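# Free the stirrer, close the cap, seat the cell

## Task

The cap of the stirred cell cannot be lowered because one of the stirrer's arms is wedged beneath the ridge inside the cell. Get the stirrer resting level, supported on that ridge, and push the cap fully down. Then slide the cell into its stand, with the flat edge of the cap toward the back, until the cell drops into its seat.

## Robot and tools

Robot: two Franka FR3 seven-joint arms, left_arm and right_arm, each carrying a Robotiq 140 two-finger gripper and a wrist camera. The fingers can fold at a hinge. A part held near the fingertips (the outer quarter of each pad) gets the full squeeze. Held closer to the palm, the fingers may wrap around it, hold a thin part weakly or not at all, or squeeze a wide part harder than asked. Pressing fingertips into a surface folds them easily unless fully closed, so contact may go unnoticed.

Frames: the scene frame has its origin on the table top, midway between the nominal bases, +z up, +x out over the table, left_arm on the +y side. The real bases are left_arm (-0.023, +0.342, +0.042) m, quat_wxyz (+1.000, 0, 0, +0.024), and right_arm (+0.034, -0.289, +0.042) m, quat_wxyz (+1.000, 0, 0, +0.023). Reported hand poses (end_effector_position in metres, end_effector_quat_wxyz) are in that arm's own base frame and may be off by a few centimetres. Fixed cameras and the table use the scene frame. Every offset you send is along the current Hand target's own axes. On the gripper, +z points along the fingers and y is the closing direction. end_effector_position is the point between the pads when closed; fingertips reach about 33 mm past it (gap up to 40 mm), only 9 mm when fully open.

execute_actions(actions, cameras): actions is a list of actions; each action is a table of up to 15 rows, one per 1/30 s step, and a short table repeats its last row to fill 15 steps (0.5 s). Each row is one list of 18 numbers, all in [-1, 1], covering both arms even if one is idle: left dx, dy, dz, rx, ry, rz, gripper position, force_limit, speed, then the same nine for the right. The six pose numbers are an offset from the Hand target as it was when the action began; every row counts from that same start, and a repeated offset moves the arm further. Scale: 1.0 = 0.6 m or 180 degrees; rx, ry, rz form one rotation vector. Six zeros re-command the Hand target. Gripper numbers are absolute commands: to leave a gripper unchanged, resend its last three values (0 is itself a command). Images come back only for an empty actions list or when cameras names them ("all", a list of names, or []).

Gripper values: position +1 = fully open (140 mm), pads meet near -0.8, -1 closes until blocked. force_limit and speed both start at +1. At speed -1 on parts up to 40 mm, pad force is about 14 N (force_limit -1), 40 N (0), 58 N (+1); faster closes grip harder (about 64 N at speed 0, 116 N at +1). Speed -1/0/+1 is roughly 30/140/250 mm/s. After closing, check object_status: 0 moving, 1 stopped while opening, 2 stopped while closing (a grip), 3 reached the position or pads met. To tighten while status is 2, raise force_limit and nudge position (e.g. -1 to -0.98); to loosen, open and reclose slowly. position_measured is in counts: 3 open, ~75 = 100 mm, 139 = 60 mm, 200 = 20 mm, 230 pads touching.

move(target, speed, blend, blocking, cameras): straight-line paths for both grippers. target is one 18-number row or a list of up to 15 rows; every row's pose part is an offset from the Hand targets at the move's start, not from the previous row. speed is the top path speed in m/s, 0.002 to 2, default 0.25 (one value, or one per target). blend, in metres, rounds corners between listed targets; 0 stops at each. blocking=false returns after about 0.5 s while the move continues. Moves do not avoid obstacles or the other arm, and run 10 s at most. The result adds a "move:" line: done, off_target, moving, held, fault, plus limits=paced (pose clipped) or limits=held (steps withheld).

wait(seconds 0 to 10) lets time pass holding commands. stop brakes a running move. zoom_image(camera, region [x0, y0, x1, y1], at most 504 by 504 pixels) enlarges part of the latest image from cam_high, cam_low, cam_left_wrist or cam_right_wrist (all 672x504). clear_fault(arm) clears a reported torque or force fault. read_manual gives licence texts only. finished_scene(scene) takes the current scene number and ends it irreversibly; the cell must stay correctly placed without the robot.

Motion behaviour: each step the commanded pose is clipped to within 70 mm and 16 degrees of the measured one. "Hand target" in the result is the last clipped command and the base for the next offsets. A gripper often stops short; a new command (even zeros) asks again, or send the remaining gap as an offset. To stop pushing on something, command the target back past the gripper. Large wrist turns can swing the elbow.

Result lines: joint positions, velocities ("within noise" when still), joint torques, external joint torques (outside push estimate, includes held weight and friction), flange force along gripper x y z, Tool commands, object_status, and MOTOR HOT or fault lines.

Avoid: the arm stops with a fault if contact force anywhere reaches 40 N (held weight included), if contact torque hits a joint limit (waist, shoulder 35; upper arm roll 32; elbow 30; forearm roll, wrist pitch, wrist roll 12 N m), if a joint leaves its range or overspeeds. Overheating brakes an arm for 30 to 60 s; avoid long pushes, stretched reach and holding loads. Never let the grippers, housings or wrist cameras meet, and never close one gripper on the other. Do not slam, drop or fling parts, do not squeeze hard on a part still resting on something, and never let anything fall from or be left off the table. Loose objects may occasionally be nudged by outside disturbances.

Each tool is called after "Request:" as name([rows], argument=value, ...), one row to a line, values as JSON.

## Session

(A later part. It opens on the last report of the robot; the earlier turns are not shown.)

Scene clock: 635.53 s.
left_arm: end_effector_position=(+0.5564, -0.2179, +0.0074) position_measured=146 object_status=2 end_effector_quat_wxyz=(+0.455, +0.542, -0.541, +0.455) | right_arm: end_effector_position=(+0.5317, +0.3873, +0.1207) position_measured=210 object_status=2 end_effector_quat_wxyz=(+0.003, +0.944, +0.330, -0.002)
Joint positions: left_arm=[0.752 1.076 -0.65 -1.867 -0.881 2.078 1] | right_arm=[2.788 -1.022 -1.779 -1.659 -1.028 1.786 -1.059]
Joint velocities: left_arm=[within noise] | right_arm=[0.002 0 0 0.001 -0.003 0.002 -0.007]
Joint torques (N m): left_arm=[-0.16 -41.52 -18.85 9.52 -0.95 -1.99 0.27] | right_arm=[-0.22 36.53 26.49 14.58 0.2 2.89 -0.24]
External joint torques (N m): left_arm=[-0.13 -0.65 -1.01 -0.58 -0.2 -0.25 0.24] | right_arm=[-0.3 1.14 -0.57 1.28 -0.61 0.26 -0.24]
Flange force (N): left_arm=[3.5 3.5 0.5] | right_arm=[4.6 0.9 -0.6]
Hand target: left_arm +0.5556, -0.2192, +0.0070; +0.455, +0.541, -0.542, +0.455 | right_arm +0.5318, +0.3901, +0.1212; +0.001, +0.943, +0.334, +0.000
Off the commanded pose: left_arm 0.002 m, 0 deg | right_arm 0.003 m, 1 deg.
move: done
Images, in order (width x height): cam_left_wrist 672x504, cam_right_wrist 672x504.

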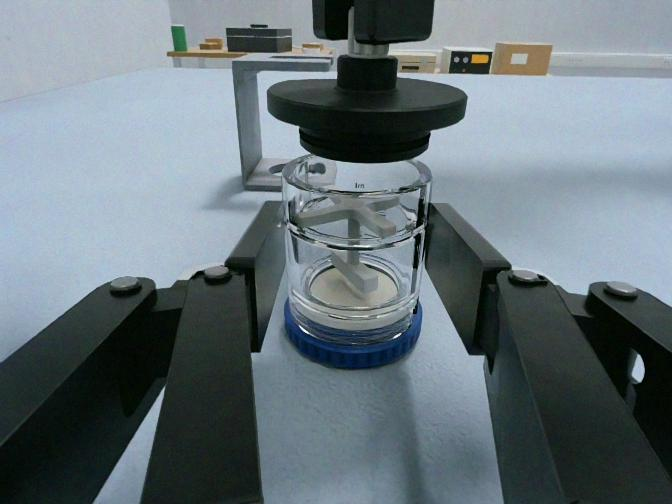

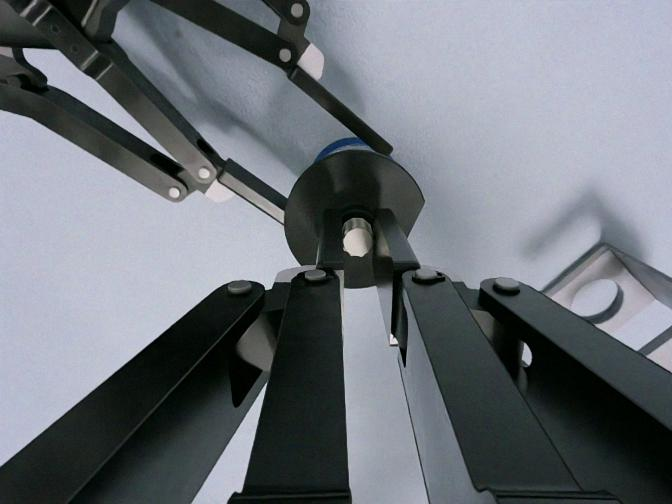

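Request:
move([
  [0,0,0,0,0,0,-1,-1,-1,0.0051,0,0,0,0,0,-1,-0.5,-1],
  [0,0,0,0,0,0,-1,-1,-1,0.0051,0,0.018,0,0,0,-1,-0.5,-1],
], speed=0.05, cameras=["cam_left_wrist","cam_right_wrist"])

Request:
zoom_image(camera="cam_left_wrist", region=[240, 40, 480, 280])

Scene clock: 647.33 s.
left_arm: end_effector_position=(+0.5564, -0.2178, +0.0074) position_measured=146 object_status=2 end_effector_quat_wxyz=(+0.455, +0.542, -0.541, +0.455) | right_arm: end_effector_position=(+0.5339, +0.3893, +0.1106) position_measured=210 object_status=2 end_effector_quat_wxyz=(+0.003, +0.943, +0.333, -0.003)
Joint positions: left_arm=[0.752 1.076 -0.65 -1.867 -0.881 2.078 1] | right_arm=[2.8 -1.037 -1.794 -1.652 -1.041 1.796 -1.064]
Joint torques (N m): left_arm=[-1 -40.73 -19.04 8.83 -0.73 -2.01 0.28] | right_arm=[-0.27 36.78 25.75 14.06 0.05 3.18 0.11]
External joint torques (N m): left_arm=[-1.07 0.02 -1.33 -1.18 0.01 -0.27 0.25] | right_arm=[-0.4 0.78 -1.49 1.05 -0.76 0.55 0.11]
Flange force (N): left_arm=[2.6 3.3 2.1] | right_arm=[4.1 0.6 1.9]
Hand target: left_arm +0.5556, -0.2192, +0.0070; +0.455, +0.541, -0.542, +0.455 | right_arm +0.5342, +0.3920, +0.1104; +0.001, +0.943, +0.334, +0.000
Off the commanded pose: left_arm 0.002 m, 0 deg | right_arm 0.003 m, 0 deg.
move: done
Images, in order (width x height): cam_left_wrist 672x504, cam_right_wrist 672x504.

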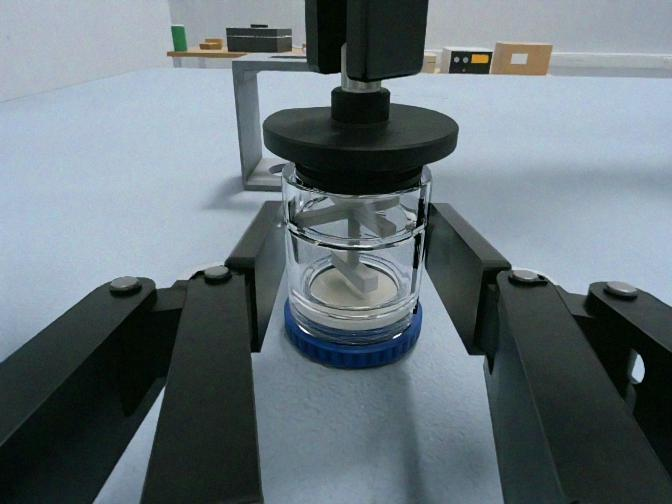

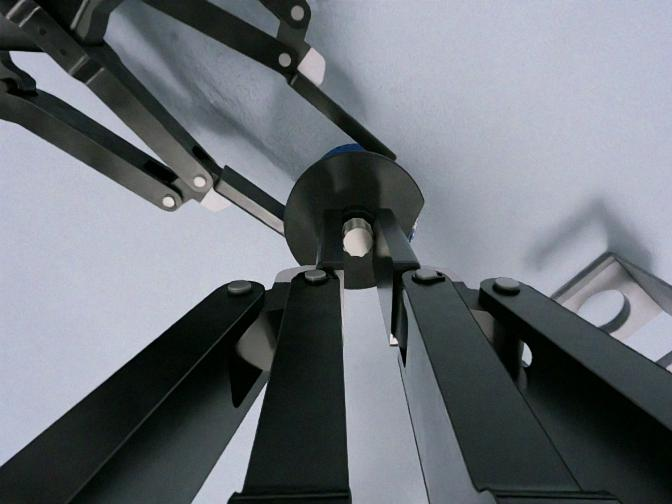

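Scaled by 2.100 from the camera's 672x504 image, which has a finer 960x720 frame.

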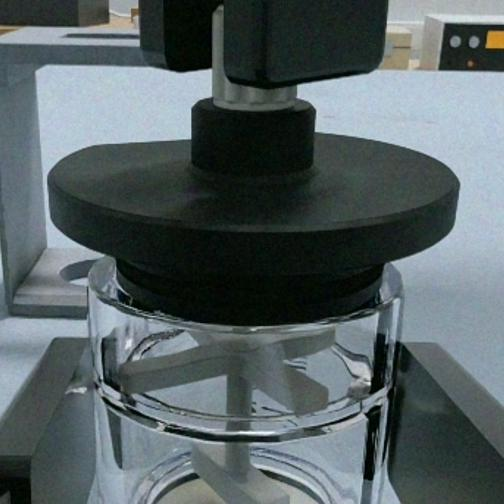

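Request:
move(target=[0,0,0,0,0,0,-1,-1,-1,0,0,0.0083,0,0,0,-1,-0.5,-1], speed=0.03, cameras=["cam_left_wrist"])

Request:
zoom_image(camera="cam_left_wrist", region=[240, 40, 480, 280])

Scene clock: 653.20 s.
left_arm: end_effector_position=(+0.5566, -0.2172, +0.0074) position_measured=146 object_status=2 end_effector_quat_wxyz=(+0.455, +0.542, -0.541, +0.455) | right_arm: end_effector_position=(+0.5352, +0.3906, +0.1102) position_measured=210 object_status=2 end_effector_quat_wxyz=(+0.002, +0.943, +0.334, +0.000)
Joint positions: left_arm=[0.753 1.076 -0.65 -1.867 -0.881 2.078 1] | right_arm=[2.8 -1.039 -1.794 -1.653 -1.047 1.802 -1.063]
Joint torques (N m): left_arm=[-1.57 -40.34 -19.42 9.02 -0.93 -1.64 0.23] | right_arm=[0.22 33.97 22.86 12.54 -0.18 3.34 0.17]
External joint torques (N m): left_arm=[-1.43 0.49 -1.51 -1 -0.19 0.11 0.2] | right_arm=[0.07 -2 -4.42 -0.45 -0.99 0.7 0.17]
Flange force (N): left_arm=[1.4 1.9 3.7] | right_arm=[5.7 -0.2 10.0]
Hand target: left_arm +0.5556, -0.2192, +0.0070; +0.455, +0.541, -0.542, +0.455 | right_arm +0.5342, +0.3920, +0.1054; +0.001, +0.943, +0.334, +0.000
Off the commanded pose: left_arm 0.002 m, 0 deg | right_arm 0.005 m, 0 deg.
move: off_target (right_arm)
Images, in order (width x height): cam_left_wrist 672x504.

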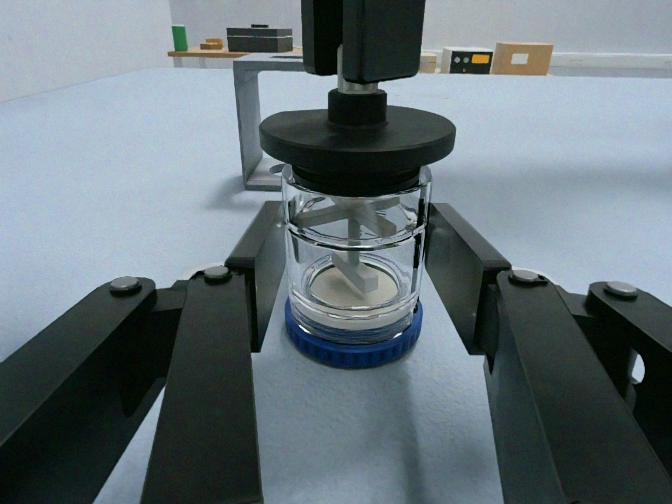

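Scaled by 2.100 from the camera's 672x504 image, which has a finer 960x720 frame.

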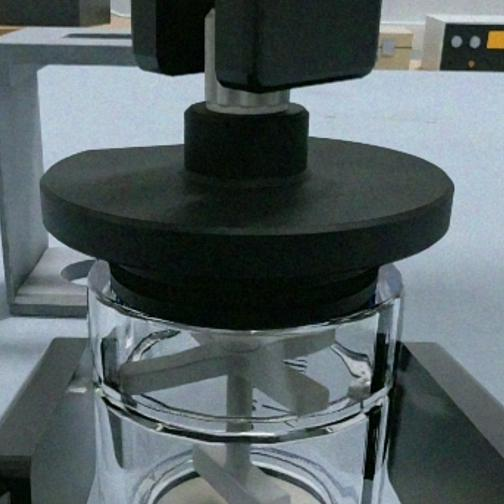

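Request:
move(target=[0,0,0,0,0,0,-1,-1,-1,0.0015,0.0015,0.007,0,0,0,-1,-0.5,-1], speed=0.02, cameras=["cam_left_wrist"])

Request:
zoom_image(camera="cam_left_wrist", region=[240, 40, 480, 280])

Scene clock: 672.93 s.
left_arm: end_effector_position=(+0.5568, -0.2166, +0.0075) position_measured=146 object_status=2 end_effector_quat_wxyz=(+0.454, +0.542, -0.540, +0.455) | right_arm: end_effector_position=(+0.5360, +0.3918, +0.1088) position_measured=210 object_status=2 end_effector_quat_wxyz=(+0.002, +0.942, +0.335, +0.002)
Joint positions: left_arm=[0.754 1.076 -0.65 -1.867 -0.881 2.078 1] | right_arm=[2.803 -1.041 -1.796 -1.653 -1.051 1.806 -1.063]
Joint torques (N m): left_arm=[-2.24 -40.2 -19.55 8.86 -0.83 -1.56 0.27] | right_arm=[0.1 31.81 20.44 12.39 -0.48 3.4 0.2]
External joint torques (N m): left_arm=[-2.16 0.6 -1.68 -1.19 -0.08 0.19 0.24] | right_arm=[0.22 -4.32 -6.83 -0.71 -1.26 0.75 0.2]
Flange force (N): left_arm=[1.1 1.5 4.9] | right_arm=[10.6 -0.2 15.9]
Hand target: left_arm +0.5556, -0.2192, +0.0070; +0.455, +0.541, -0.542, +0.455 | right_arm +0.5355, +0.3919, +0.1012; +0.001, +0.943, +0.334, +0.000
Off the commanded pose: left_arm 0.003 m, 0 deg | right_arm 0.008 m, 0 deg.
move: off_target (right_arm)
Images, in order (width x height): cam_left_wrist 672x504.

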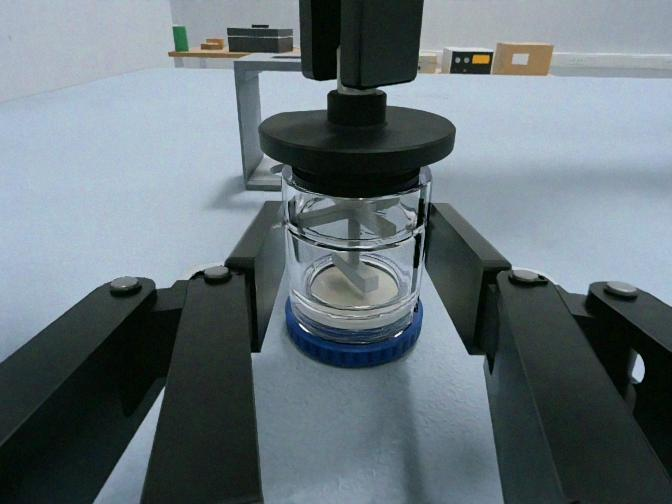

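Scaled by 2.100 from the camera's 672x504 image, which has a finer 960x720 frame.

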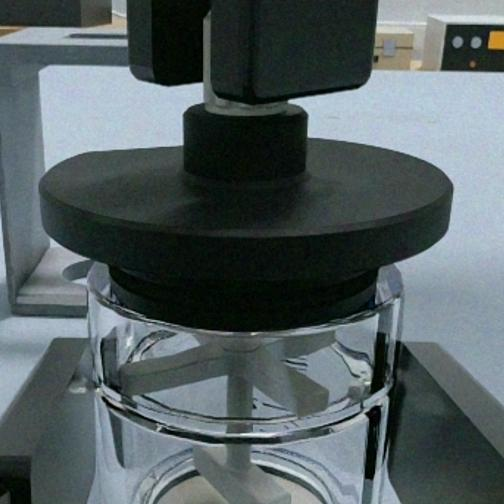

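Request:
move([
  [0,0,0,0,0,0,-1,-1,-1,0,0,-0.012,0,0,0,-1,-0.5,-1],
  [0,0,0,0,0,0,-1,-1,-1,0,0,-0.012,0,0,0,-0.3,-0.5,-0.5],
  [0,0,0,0,0,0,-1,-1,-1,-0.08,0,-0.15,0,0,0,0.2,-0.5,-0.5],
], speed=0.08, cameras=["cam_left_wrist","cam_right_wrist"])

Request:
zoom_image(camera="cam_left_wrist", region=[240, 40, 480, 280])

Request:
zoom_image(camera="cam_right_wrist", region=[250, 70, 450, 270])

Scene clock: 685.27 s.
left_arm: end_effector_position=(+0.5566, -0.2173, +0.0074) position_measured=146 object_status=2 end_effector_quat_wxyz=(+0.455, +0.542, -0.541, +0.455) | right_arm: end_effector_position=(+0.4989, +0.3637, +0.1913) position_measured=104 object_status=0 end_effector_quat_wxyz=(-0.001, +0.942, +0.335, +0.002)
Joint positions: left_arm=[0.753 1.076 -0.65 -1.867 -0.881 2.078 1] | right_arm=[2.624 -0.919 -1.614 -1.777 -0.936 1.733 -1.062]
Joint torques (N m): left_arm=[-0.65 -41.26 -18.99 8.81 -0.73 -1.96 0.24] | right_arm=[-1.22 30.47 24.68 15.8 1.42 2.4 0.08]
External joint torques (N m): left_arm=[-0.6 -0.46 -1.18 -1.23 0.01 -0.22 0.21] | right_arm=[-1.09 2.35 -1.05 0.74 0.62 -0.25 0.08]
Flange force (N): left_arm=[3.9 4.7 1.2] | right_arm=[-0.1 0.9 -2.8]
Hand target: left_arm +0.5556, -0.2192, +0.0070; +0.455, +0.541, -0.542, +0.455 | right_arm +0.4981, +0.3618, +0.1912; +0.001, +0.943, +0.334, +0.000
Off the commanded pose: left_arm 0.002 m, 0 deg | right_arm 0.002 m, 0 deg.
move: done
Images, in order (width x height): cam_left_wrist 672x504, cam_right_wrist 672x504.

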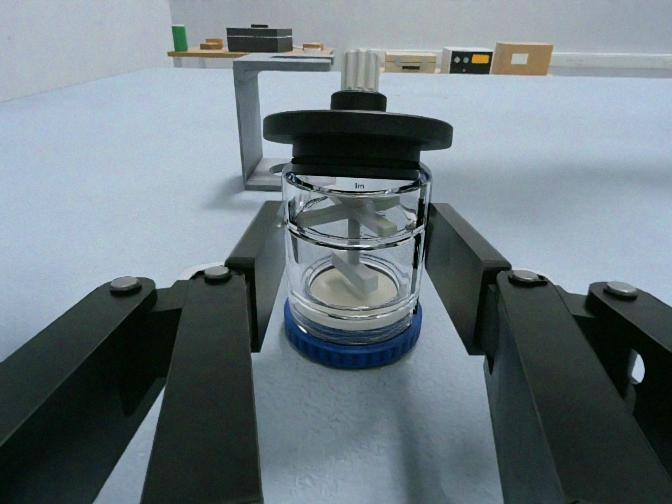

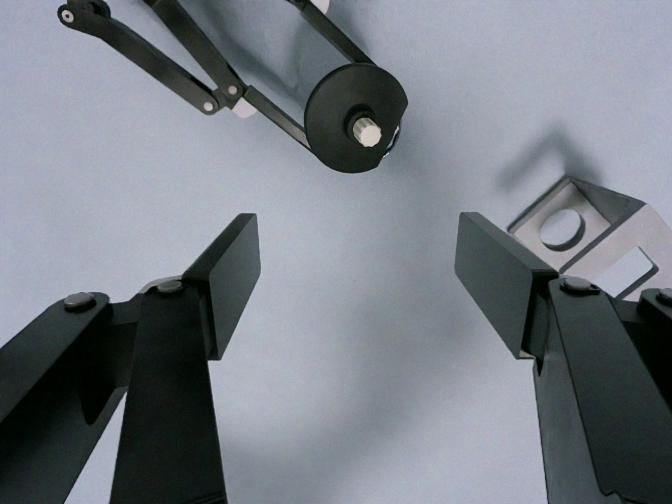

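Scaled by 2.100 from the camera's 672x504 image, which has a finer 960x720 frame.

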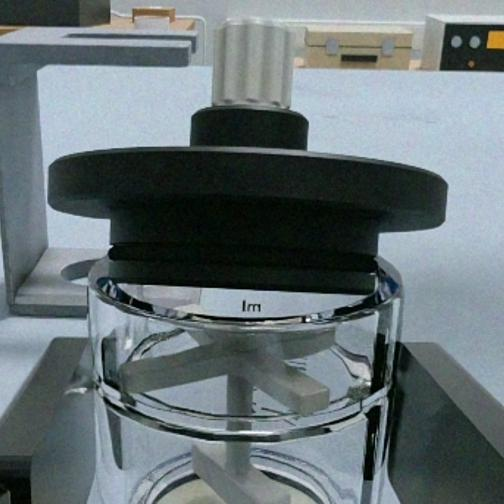

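Scaled by 2.520 from the camera's 672x504 image, which has a finer 960x720 frame.

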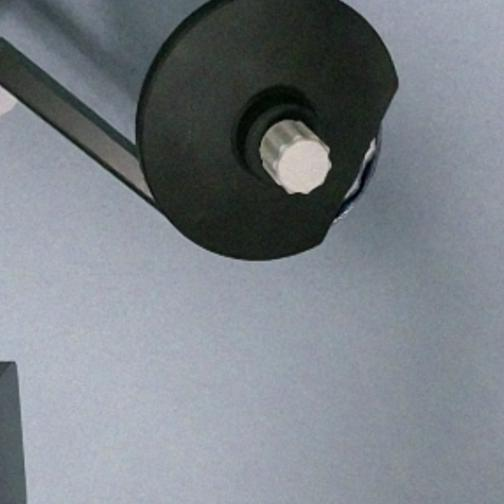

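Request:
move([
  [0,0,0,0,0,0,-1,-1,-1,0.06,0.0136,0.05,0,0,0,0.0,-0.5,-0.5],
  [0,0,0,0,0,0,-1,-1,-1,0.06,0.0136,0.1337,0,0,0,-0.2,-0.5,-0.5],
], speed=0.08, cameras=["cam_left_wrist","cam_right_wrist"])

Scene clock: 707.10 s.
left_arm: end_effector_position=(+0.5566, -0.2173, +0.0074) position_measured=146 object_status=2 end_effector_quat_wxyz=(+0.455, +0.542, -0.541, +0.455) | right_arm: end_effector_position=(+0.5312, +0.3761, +0.1113) position_measured=154 object_status=3 end_effector_quat_wxyz=(+0.002, +0.942, +0.334, -0.002)
Joint positions: left_arm=[0.753 1.076 -0.65 -1.867 -0.881 2.078 1] | right_arm=[2.751 -1.025 -1.778 -1.7 -1.039 1.809 -1.068]
Joint torques (N m): left_arm=[-0.62 -41.25 -19.03 8.85 -0.74 -1.95 0.23] | right_arm=[-0.18 35.92 25.72 14.06 0.28 2.86 0.19]
External joint torques (N m): left_arm=[-0.72 -0.36 -1.27 -1.29 0 -0.22 0.2] | right_arm=[-0.26 1.34 -1.52 0.92 -0.52 0.22 0.19]
Flange force (N): left_arm=[3.8 4.7 1.5] | right_arm=[3.7 0.2 1.0]
Hand target: left_arm +0.5556, -0.2192, +0.0070; +0.455, +0.541, -0.542, +0.455 | right_arm +0.5313, +0.3780, +0.1110; +0.001, +0.943, +0.334, +0.000
Off the commanded pose: left_arm 0.002 m, 0 deg | right_arm 0.002 m, 0 deg.
move: done
Images, in order (width x height): cam_left_wrist 672x504, cam_right_wrist 672x504.

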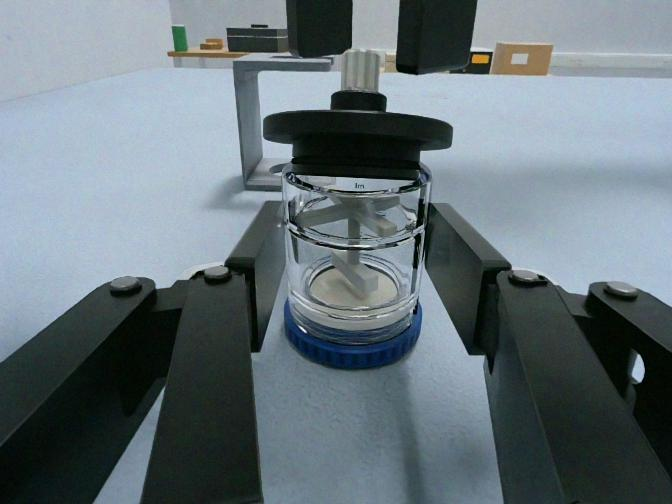

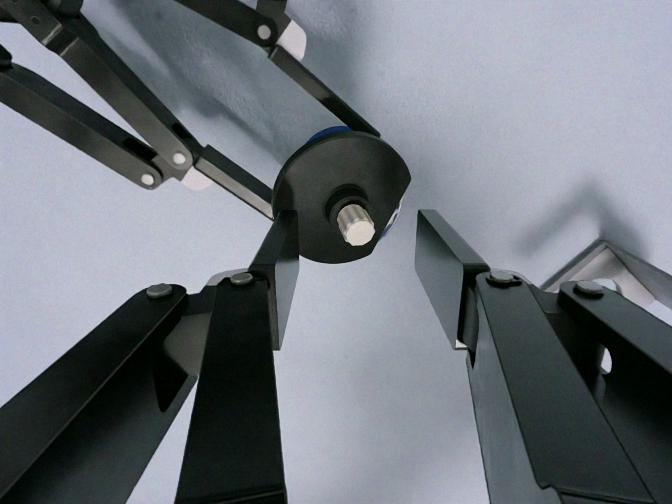

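Request:
move([
  [0,0,0,0,0,0,-1,-1,-1,0.0025,0,0.006,0,0,0,-0.2,-0.5,-0.5],
  [0,0,0,0,0,0,-1,-1,-1,0.0025,0,0.006,0,0,0,-1,-0.5,-1],
], speed=0.05)

Request:
wait(seconds=1, cameras=["cam_left_wrist","cam_right_wrist"])

Request:
zoom_image(camera="cam_left_wrist", region=[240, 40, 480, 280])

Scene clock: 714.27 s.
left_arm: end_effector_position=(+0.5566, -0.2173, +0.0074) position_measured=146 object_status=2 end_effector_quat_wxyz=(+0.455, +0.542, -0.541, +0.455) | right_arm: end_effector_position=(+0.5316, +0.3774, +0.1076) position_measured=209 object_status=2 end_effector_quat_wxyz=(+0.002, +0.942, +0.335, -0.002)
Joint positions: left_arm=[0.753 1.076 -0.65 -1.866 -0.881 2.078 1] | right_arm=[2.758 -1.029 -1.785 -1.698 -1.043 1.814 -1.068]
Joint torques (N m): left_arm=[-0.64 -41.14 -18.96 8.81 -0.81 -1.96 0.26] | right_arm=[-0.4 35.86 25.28 14.42 0.33 2.82 0.16]
External joint torques (N m): left_arm=[-0.66 -0.27 -1.15 -1.3 -0.07 -0.23 0.23] | right_arm=[-0.35 1.01 -1.98 1.28 -0.47 0.18 0.16]
Flange force (N): left_arm=[3.6 4.7 1.5] | right_arm=[6.0 0.6 1.5]
Hand target: left_arm +0.5556, -0.2192, +0.0070; +0.455, +0.541, -0.542, +0.455 | right_arm +0.5324, +0.3789, +0.1074; +0.001, +0.943, +0.334, +0.000
Off the commanded pose: left_arm 0.002 m, 0 deg | right_arm 0.002 m, 0 deg.
move: done

Scene clock: 715.27 s.
left_arm: end_effector_position=(+0.5566, -0.2173, +0.0074) position_measured=146 object_status=2 end_effector_quat_wxyz=(+0.455, +0.542, -0.541, +0.455) | right_arm: end_effector_position=(+0.5316, +0.3774, +0.1076) position_measured=209 object_status=2 end_effector_quat_wxyz=(+0.002, +0.942, +0.335, -0.002)
Joint positions: left_arm=[0.753 1.076 -0.65 -1.866 -0.881 2.078 1] | right_arm=[2.758 -1.029 -1.785 -1.698 -1.043 1.814 -1.068]
Joint torques (N m): left_arm=[-0.64 -41.12 -18.98 8.79 -0.82 -1.96 0.24] | right_arm=[-0.35 35.92 25.4 14.42 0.35 2.82 0.18]
External joint torques (N m): left_arm=[-0.58 -0.11 -1.03 -1.37 -0.06 -0.22 0.21] | right_arm=[-0.35 1.04 -1.91 1.27 -0.45 0.18 0.18]
Flange force (N): left_arm=[3.3 4.8 1.5] | right_arm=[5.8 0.5 1.4]
Hand target: left_arm +0.5556, -0.2192, +0.0070; +0.455, +0.541, -0.542, +0.455 | right_arm +0.5324, +0.3789, +0.1074; +0.001, +0.943, +0.334, +0.000
Tool commands: left_gripper/position=-1.0 left_gripper/force_limit=-1.0 left_gripper/speed=-1.0 right_gripper/position=-1.0 right_gripper/force_limit=-0.5 right_gripper/speed=-1.0
Off the commanded pose: left_arm 0.002 m, 0 deg | right_arm 0.002 m, 0 deg.
wait: 1.00 s; at rest by 0.17 s
Images, in order (width x height): cam_left_wrist 672x504, cam_right_wrist 672x504.

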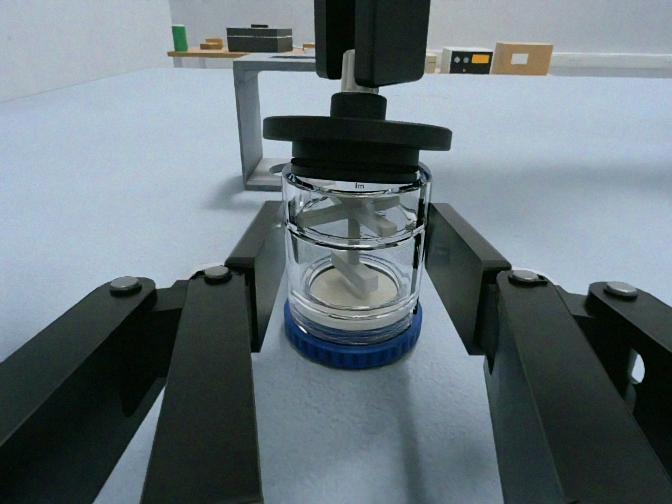

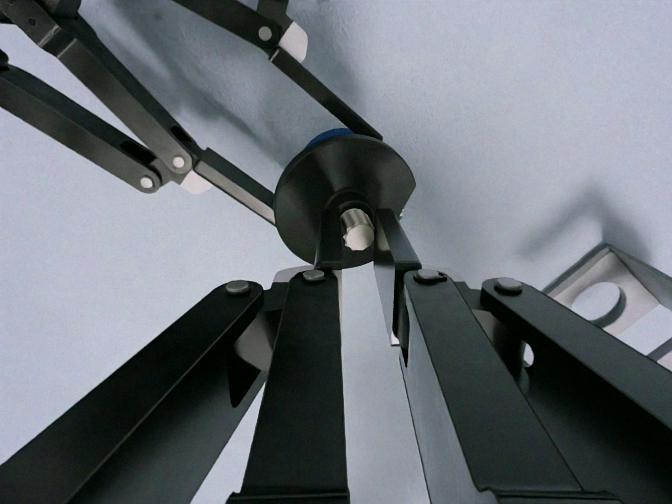

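Scaled by 2.100 from the camera's 672x504 image, which has a finer 960x720 frame.

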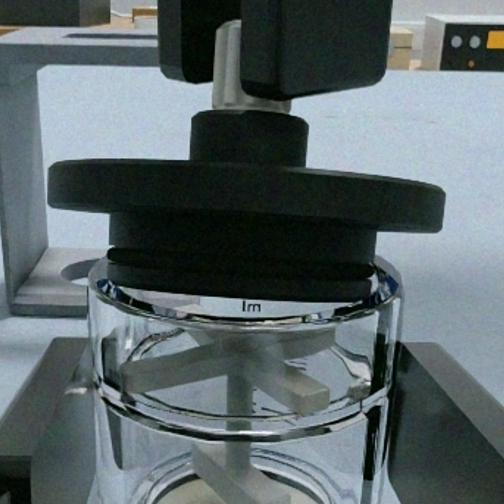

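Request:
move(target=[0,0,0,0,0,0,-1,-1,-1,0,0,-0.025,0,0,0,-1,-0.5,-1], speed=0.05, cameras=["cam_left_wrist","cam_right_wrist"])

Request:
zoom_image(camera="cam_left_wrist", region=[240, 20, 480, 260])

Request:
zoom_image(camera="cam_right_wrist", region=[250, 110, 450, 310])

Scene clock: 730.07 s.
left_arm: end_effector_position=(+0.5566, -0.2174, +0.0074) position_measured=146 object_status=2 end_effector_quat_wxyz=(+0.455, +0.542, -0.541, +0.455) | right_arm: end_effector_position=(+0.5321, +0.3807, +0.1214) position_measured=210 object_status=2 end_effector_quat_wxyz=(+0.000, +0.943, +0.333, +0.001)
Joint positions: left_arm=[0.753 1.076 -0.65 -1.866 -0.881 2.078 1] | right_arm=[2.756 -1.018 -1.768 -1.687 -1.03 1.801 -1.068]
Joint velocities: left_arm=[within noise] | right_arm=[-0.001 0 0 0.001 0.001 -0.003 0]
Joint torques (N m): left_arm=[-0.53 -41.37 -18.93 9.06 -0.83 -1.97 0.26] | right_arm=[-1.17 36.98 26.33 14.87 1.45 2.36 -0.17]
External joint torques (N m): left_arm=[-0.46 -0.53 -1.06 -1.02 -0.08 -0.23 0.24] | right_arm=[-1.1 2.39 -0.81 1.46 0.64 -0.3 -0.17]
Flange force (N): left_arm=[3.7 4.4 1.0] | right_arm=[2.0 1.8 -3.9]
Hand target: left_arm +0.5556, -0.2192, +0.0070; +0.455, +0.541, -0.542, +0.455 | right_arm +0.5324, +0.3789, +0.1224; +0.001, +0.943, +0.334, +0.000
Off the commanded pose: left_arm 0.002 m, 0 deg | right_arm 0.002 m, 0 deg.
move: done
Images, in order (width x height): cam_left_wrist 672x504, cam_right_wrist 672x504.

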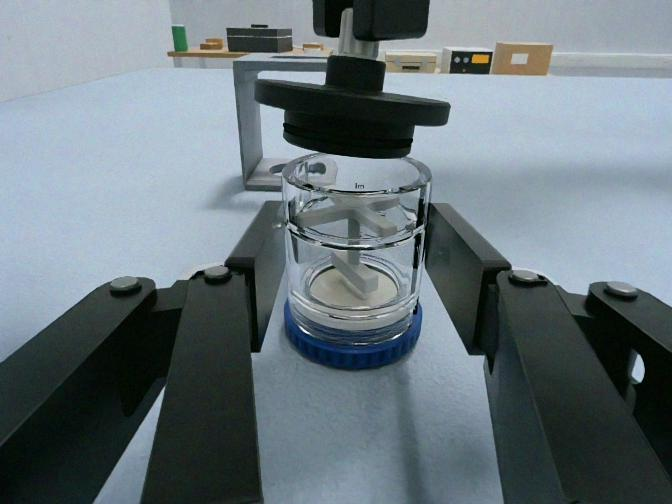

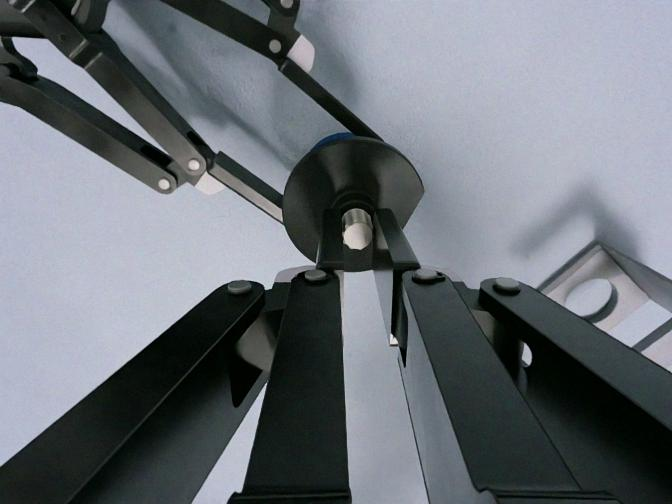

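Scaled by 2.100 from the camera's 672x504 image, which has a finer 960x720 frame.

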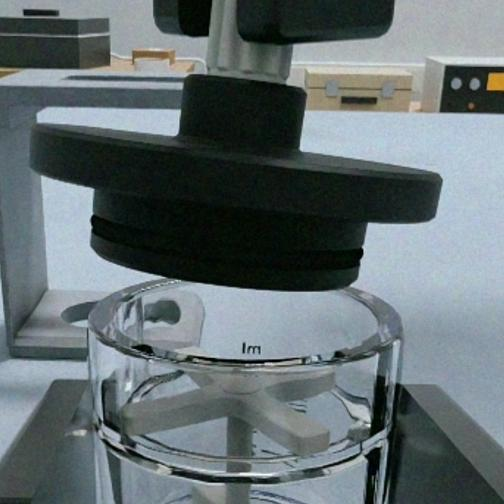

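Scaled by 2.520 from the camera's 672x504 image, which has a finer 960x720 frame.

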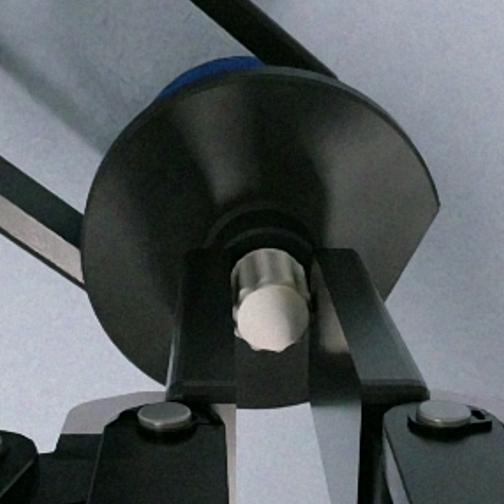

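Request:
move(target=[0,0,0,0,0,0,-1,-1,-1,0.0158,-0.0042,0,0,-0.053,0,-1,-0.5,-1], speed=0.05, cameras=["cam_left_wrist","cam_right_wrist"])

Request:
zoom_image(camera="cam_left_wrist", region=[240, 20, 480, 260])

Request:
zoom_image(camera="cam_right_wrist", region=[250, 90, 450, 290])

Scene clock: 740.73 s.
left_arm: end_effector_position=(+0.5566, -0.2174, +0.0074) position_measured=146 object_status=2 end_effector_quat_wxyz=(+0.455, +0.542, -0.541, +0.455) | right_arm: end_effector_position=(+0.5380, +0.3864, +0.1223) position_measured=210 object_status=2 end_effector_quat_wxyz=(-0.002, +0.942, +0.334, -0.043)
Joint positions: left_arm=[0.753 1.076 -0.65 -1.866 -0.881 2.078 1] | right_arm=[2.833 -1.279 -1.596 -1.499 -1.212 1.52 -1.064]
Joint velocities: left_arm=[within noise] | right_arm=[0 -0.001 -0.001 0.001 -0.003 -0.005 0.004]
Joint torques (N m): left_arm=[-0.61 -41.38 -18.96 9.07 -0.82 -1.97 0.26] | right_arm=[-0.26 40.83 29.53 8.33 0.65 2.32 0.25]
External joint torques (N m): left_arm=[-0.67 -0.57 -1.22 -1 -0.07 -0.24 0.23] | right_arm=[-0.51 1.07 -0.55 1.53 -0.37 -0.2 0.26]
Flange force (N): left_arm=[3.8 4.1 1.3] | right_arm=[5.9 0.8 -2.2]
Hand target: left_arm +0.5556, -0.2192, +0.0070; +0.455, +0.541, -0.542, +0.455 | right_arm +0.5382, +0.3869, +0.1224; +0.029, +0.939, +0.333, -0.079
Off the commanded pose: left_arm 0.002 m, 0 deg | right_arm 0.001 m, 5 deg.
joint sent to its limit (right arm) — joint 1 (waist), upper limit. The joint targets are off in orientation, not in position.
move: off_target (right_arm)
Images, in order (width x height): cam_left_wrist 672x504, cam_right_wrist 672x504.

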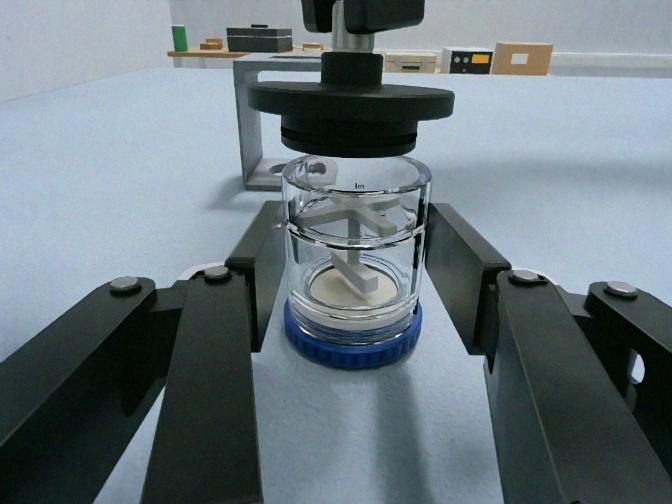

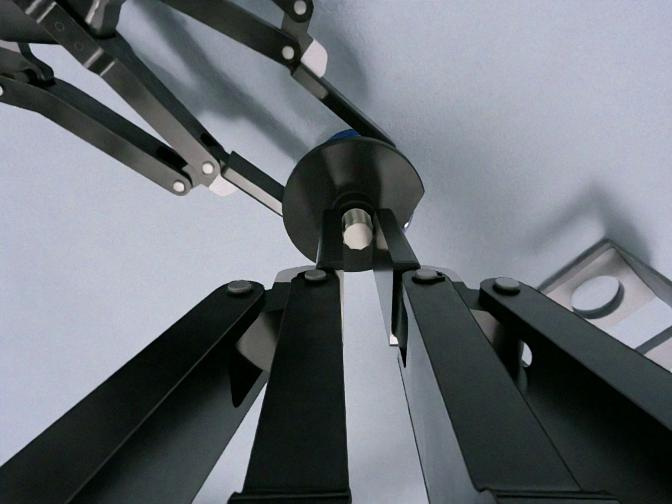

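Scaled by 2.100 from the camera's 672x504 image, which has a finer 960x720 frame.

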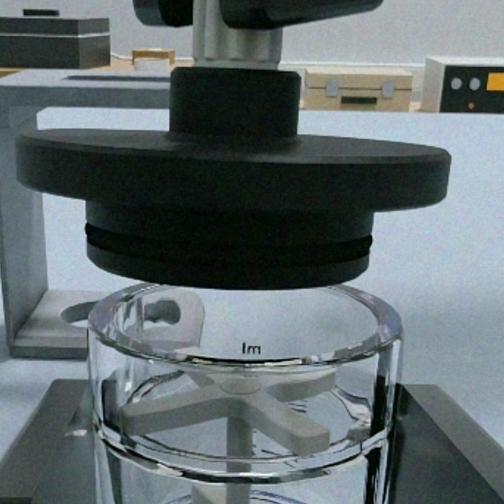

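Scaled by 2.520 from the camera's 672x504 image, which has a finer 960x720 frame.

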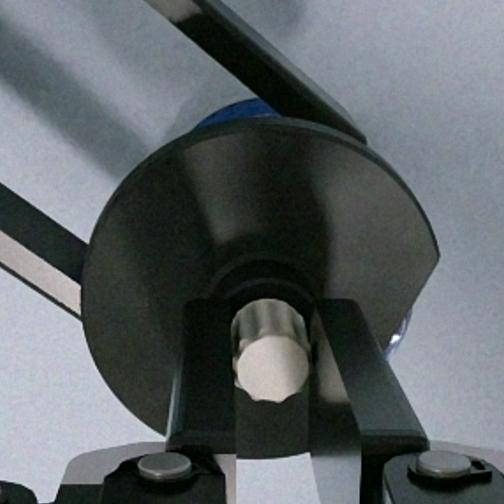

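Request:
move([
  [0,0,0,0,0,0,-1,-1,-1,-0.15,0.098,-0.0257,0,0,0,-1,-0.5,-1],
  [0.0131,0,-0.0023,0,0,0,-1,-1,-1,-0.15,0.098,-0.0757,0,0,0,-1,-0.5,-1],
  [0.0421,0.05,0.162,0,0,0,-1,-1,-1,-0.15,0.098,-0.0757,0,0,0,-1,-0.5,-1],
], speed=0.06, blend=[0,0.003,0], cameras=["cam_left_wrist","cam_right_wrist"])

Scene clock: 759.07 s.
left_arm: end_effector_position=(+0.5254, -0.3185, +0.0144) position_measured=146 object_status=2 end_effector_quat_wxyz=(+0.455, +0.542, -0.542, +0.453) | right_arm: end_effector_position=(+0.5132, +0.2903, +0.1814) position_measured=210 object_status=2 end_effector_quat_wxyz=(+0.028, +0.940, +0.330, -0.077)
Joint positions: left_arm=[0.696 1.082 -0.772 -2.002 -1.005 2.282 1.074] | right_arm=[2.619 -1.182 -1.49 -1.645 -1.103 1.377 -1.091]
Joint velocities: left_arm=[0.001 0 0.002 0.001 0 0.004 0.004] | right_arm=[within noise]
Joint torques (N m): left_arm=[0.65 -37.18 -22.17 7.53 -1.29 -2.3 0.39] | right_arm=[-0.21 35.85 28.25 10.32 1.66 1.93 -0.17]
External joint torques (N m): left_arm=[0.54 -0.32 -2.21 -0.52 -0.81 -0.48 0.36] | right_arm=[-0.24 2.02 -0.97 1.48 0.61 -0.3 -0.17]
Flange force (N): left_arm=[5.1 5.1 0.3] | right_arm=[6.4 1.3 -5.2]
Hand target: left_arm +0.5254, -0.3193, +0.0151; +0.455, +0.541, -0.542, +0.455 | right_arm +0.5121, +0.2902, +0.1823; +0.029, +0.939, +0.333, -0.079
Off the commanded pose: left_arm 0.001 m, 0 deg | right_arm 0.001 m, 0 deg.
move: done
Images, in order (width x height): cam_left_wrist 672x504, cam_right_wrist 672x504.

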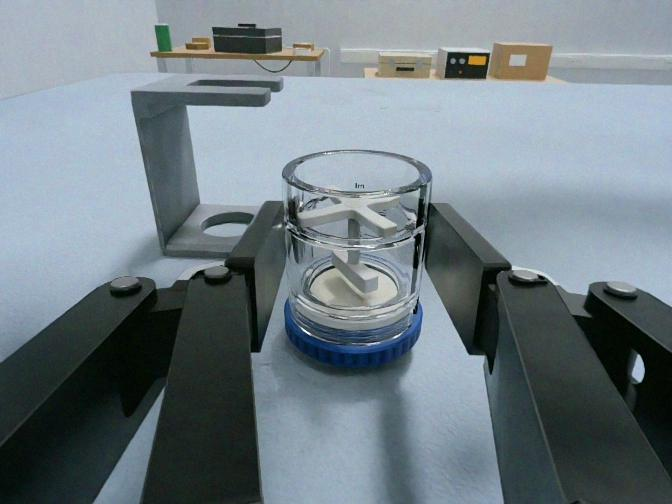

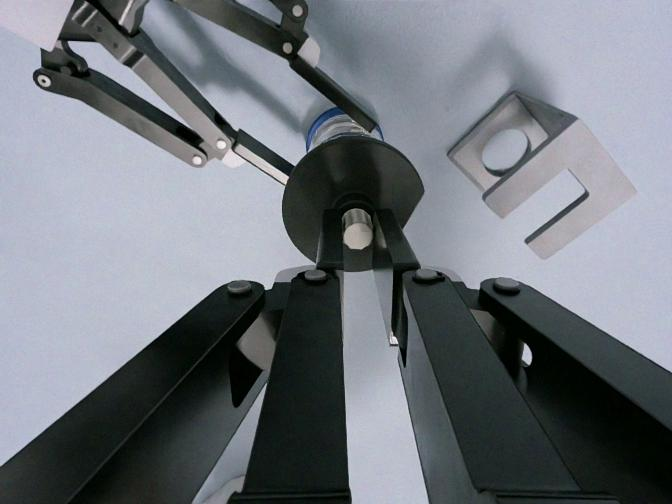

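Request:
move(target=[-0.0118,0,0.0021,0,0,0,-1,-1,-1,0,0,0,0,0,0,-1,-0.5,-1], speed=0.02, cameras=["cam_left_wrist","cam_right_wrist"])

Request:
zoom_image(camera="cam_left_wrist", region=[240, 140, 480, 380])

Scene clock: 763.03 s.
left_arm: end_effector_position=(+0.5256, -0.3186, +0.0082) position_measured=146 object_status=2 end_effector_quat_wxyz=(+0.456, +0.543, -0.539, +0.454) | right_arm: end_effector_position=(+0.5132, +0.2903, +0.1814) position_measured=210 object_status=2 end_effector_quat_wxyz=(+0.028, +0.940, +0.330, -0.077)
Joint positions: left_arm=[0.694 1.1 -0.767 -1.994 -1.004 2.285 1.079] | right_arm=[2.619 -1.182 -1.49 -1.645 -1.103 1.377 -1.091]
Joint velocities: left_arm=[-0.001 0.001 -0.001 0.002 0.001 0 0.004] | right_arm=[within noise]
Joint torques (N m): left_arm=[-0.25 -37.34 -21.43 7.2 -0.32 -2.25 0.29] | right_arm=[-0.16 35.89 28.31 10.28 1.67 1.95 -0.12]
External joint torques (N m): left_arm=[-0.19 -0.48 -1.3 -0.44 0.16 -0.39 0.26] | right_arm=[-0.23 1.97 -1.03 1.45 0.61 -0.29 -0.11]
Flange force (N): left_arm=[2.9 2.3 -0.3] | right_arm=[6.4 1.2 -5.1]
Hand target: left_arm +0.5254, -0.3193, +0.0079; +0.455, +0.541, -0.542, +0.455 | right_arm +0.5121, +0.2902, +0.1823; +0.029, +0.939, +0.333, -0.079
Off the commanded pose: left_arm 0.001 m, 0 deg | right_arm 0.001 m, 0 deg.
move: done
Images, in order (width x height): cam_left_wrist 672x504, cam_right_wrist 672x504.

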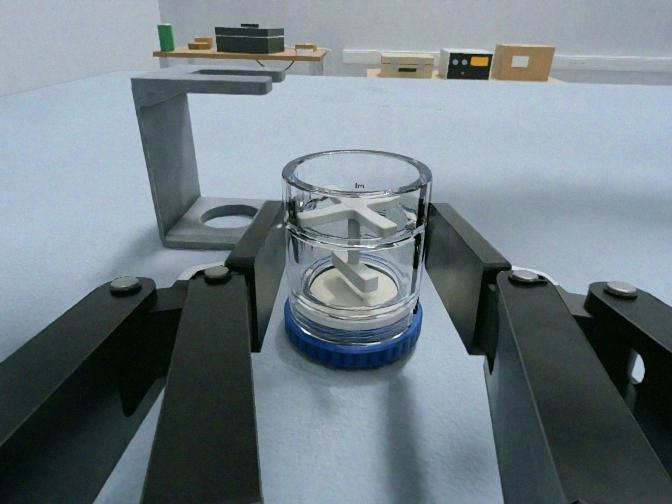

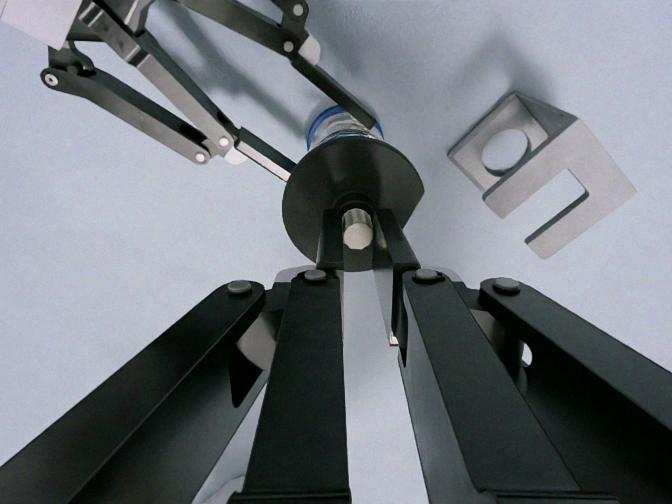

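Scaled by 2.100 from the camera's 672x504 image, which has a finer 960x720 frame.

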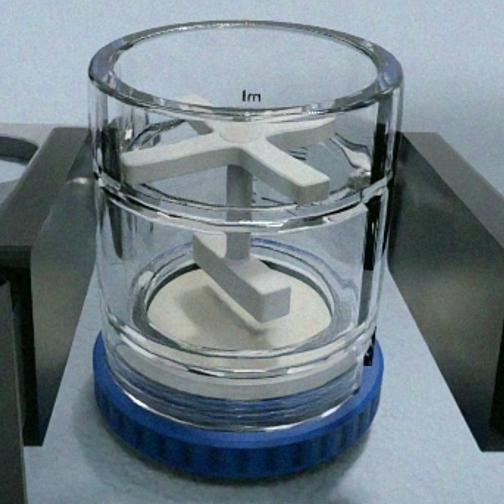

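Request:
move(target=[-0.0017,0,0.0003,0,0,0,-1,-1,-1,0.0043,-0.0032,0.0922,0,0,0,-1,-0.5,-1], speed=0.06, cameras=["cam_left_wrist","cam_right_wrist"])

Request:
zoom_image(camera="cam_left_wrist", region=[240, 20, 480, 260])

Request:
zoom_image(camera="cam_right_wrist", region=[250, 90, 450, 290])

Scene clock: 772.87 s.
left_arm: end_effector_position=(+0.5258, -0.3185, +0.0071) position_measured=146 object_status=2 end_effector_quat_wxyz=(+0.456, +0.543, -0.540, +0.454) | right_arm: end_effector_position=(+0.5045, +0.2866, +0.1274) position_measured=210 object_status=2 end_effector_quat_wxyz=(+0.030, +0.938, +0.335, -0.081)
Joint positions: left_arm=[0.693 1.102 -0.766 -1.992 -1.003 2.285 1.081] | right_arm=[2.591 -1.239 -1.543 -1.735 -1.158 1.445 -1.069]
Joint velocities: left_arm=[within noise] | right_arm=[0 0 0.001 0.001 -0.001 0.004 0.006]
Joint torques (N m): left_arm=[-0.26 -37.4 -21.39 7.74 -0.29 -2.28 0.41] | right_arm=[-1.19 34.25 29.05 8.4 0.59 2.48 0.19]
External joint torques (N m): left_arm=[-0.25 -0.37 -1.19 0.02 0.19 -0.43 0.38] | right_arm=[-1.11 0.99 -1.09 0.49 -0.46 0.27 0.2]
Flange force (N): left_arm=[1.6 0.7 0.1] | right_arm=[-0.3 1.3 1.1]
Hand target: left_arm +0.5254, -0.3193, +0.0069; +0.455, +0.541, -0.542, +0.455 | right_arm +0.5057, +0.2874, +0.1273; +0.029, +0.939, +0.333, -0.079
Off the commanded pose: left_arm 0.001 m, 0 deg | right_arm 0.001 m, 0 deg.
move: done
Images, in order (width x height): cam_left_wrist 672x504, cam_right_wrist 672x504.

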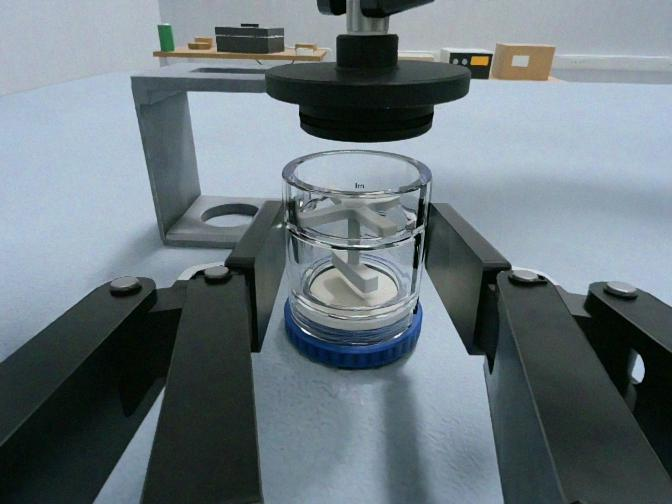

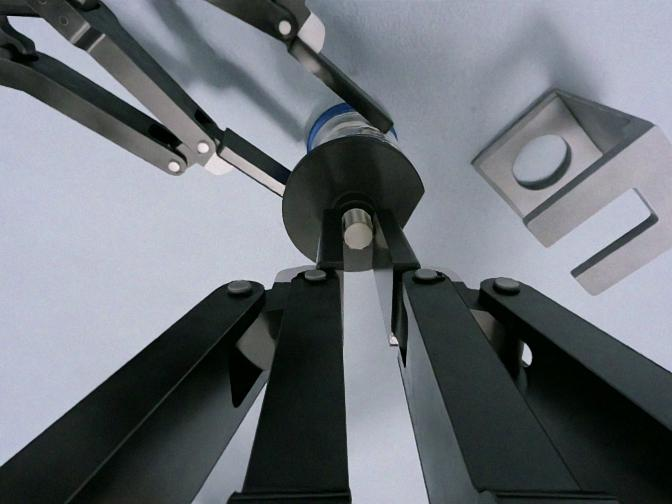

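Scaled by 2.100 from the camera's 672x504 image, which has a finer 960x720 frame.

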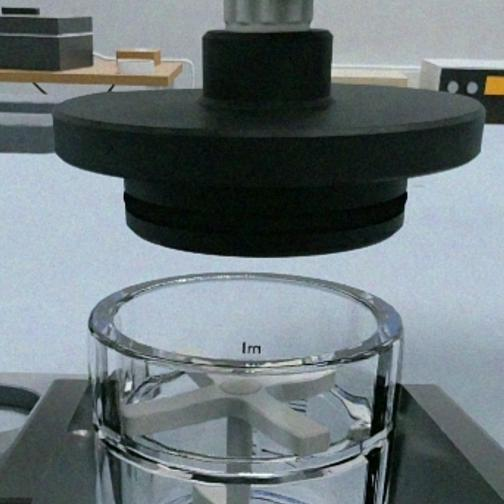

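Scaled by 2.520 from the camera's 672x504 image, which has a finer 960x720 frame.

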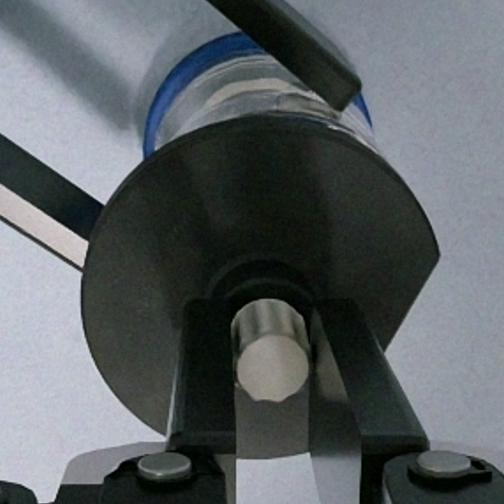

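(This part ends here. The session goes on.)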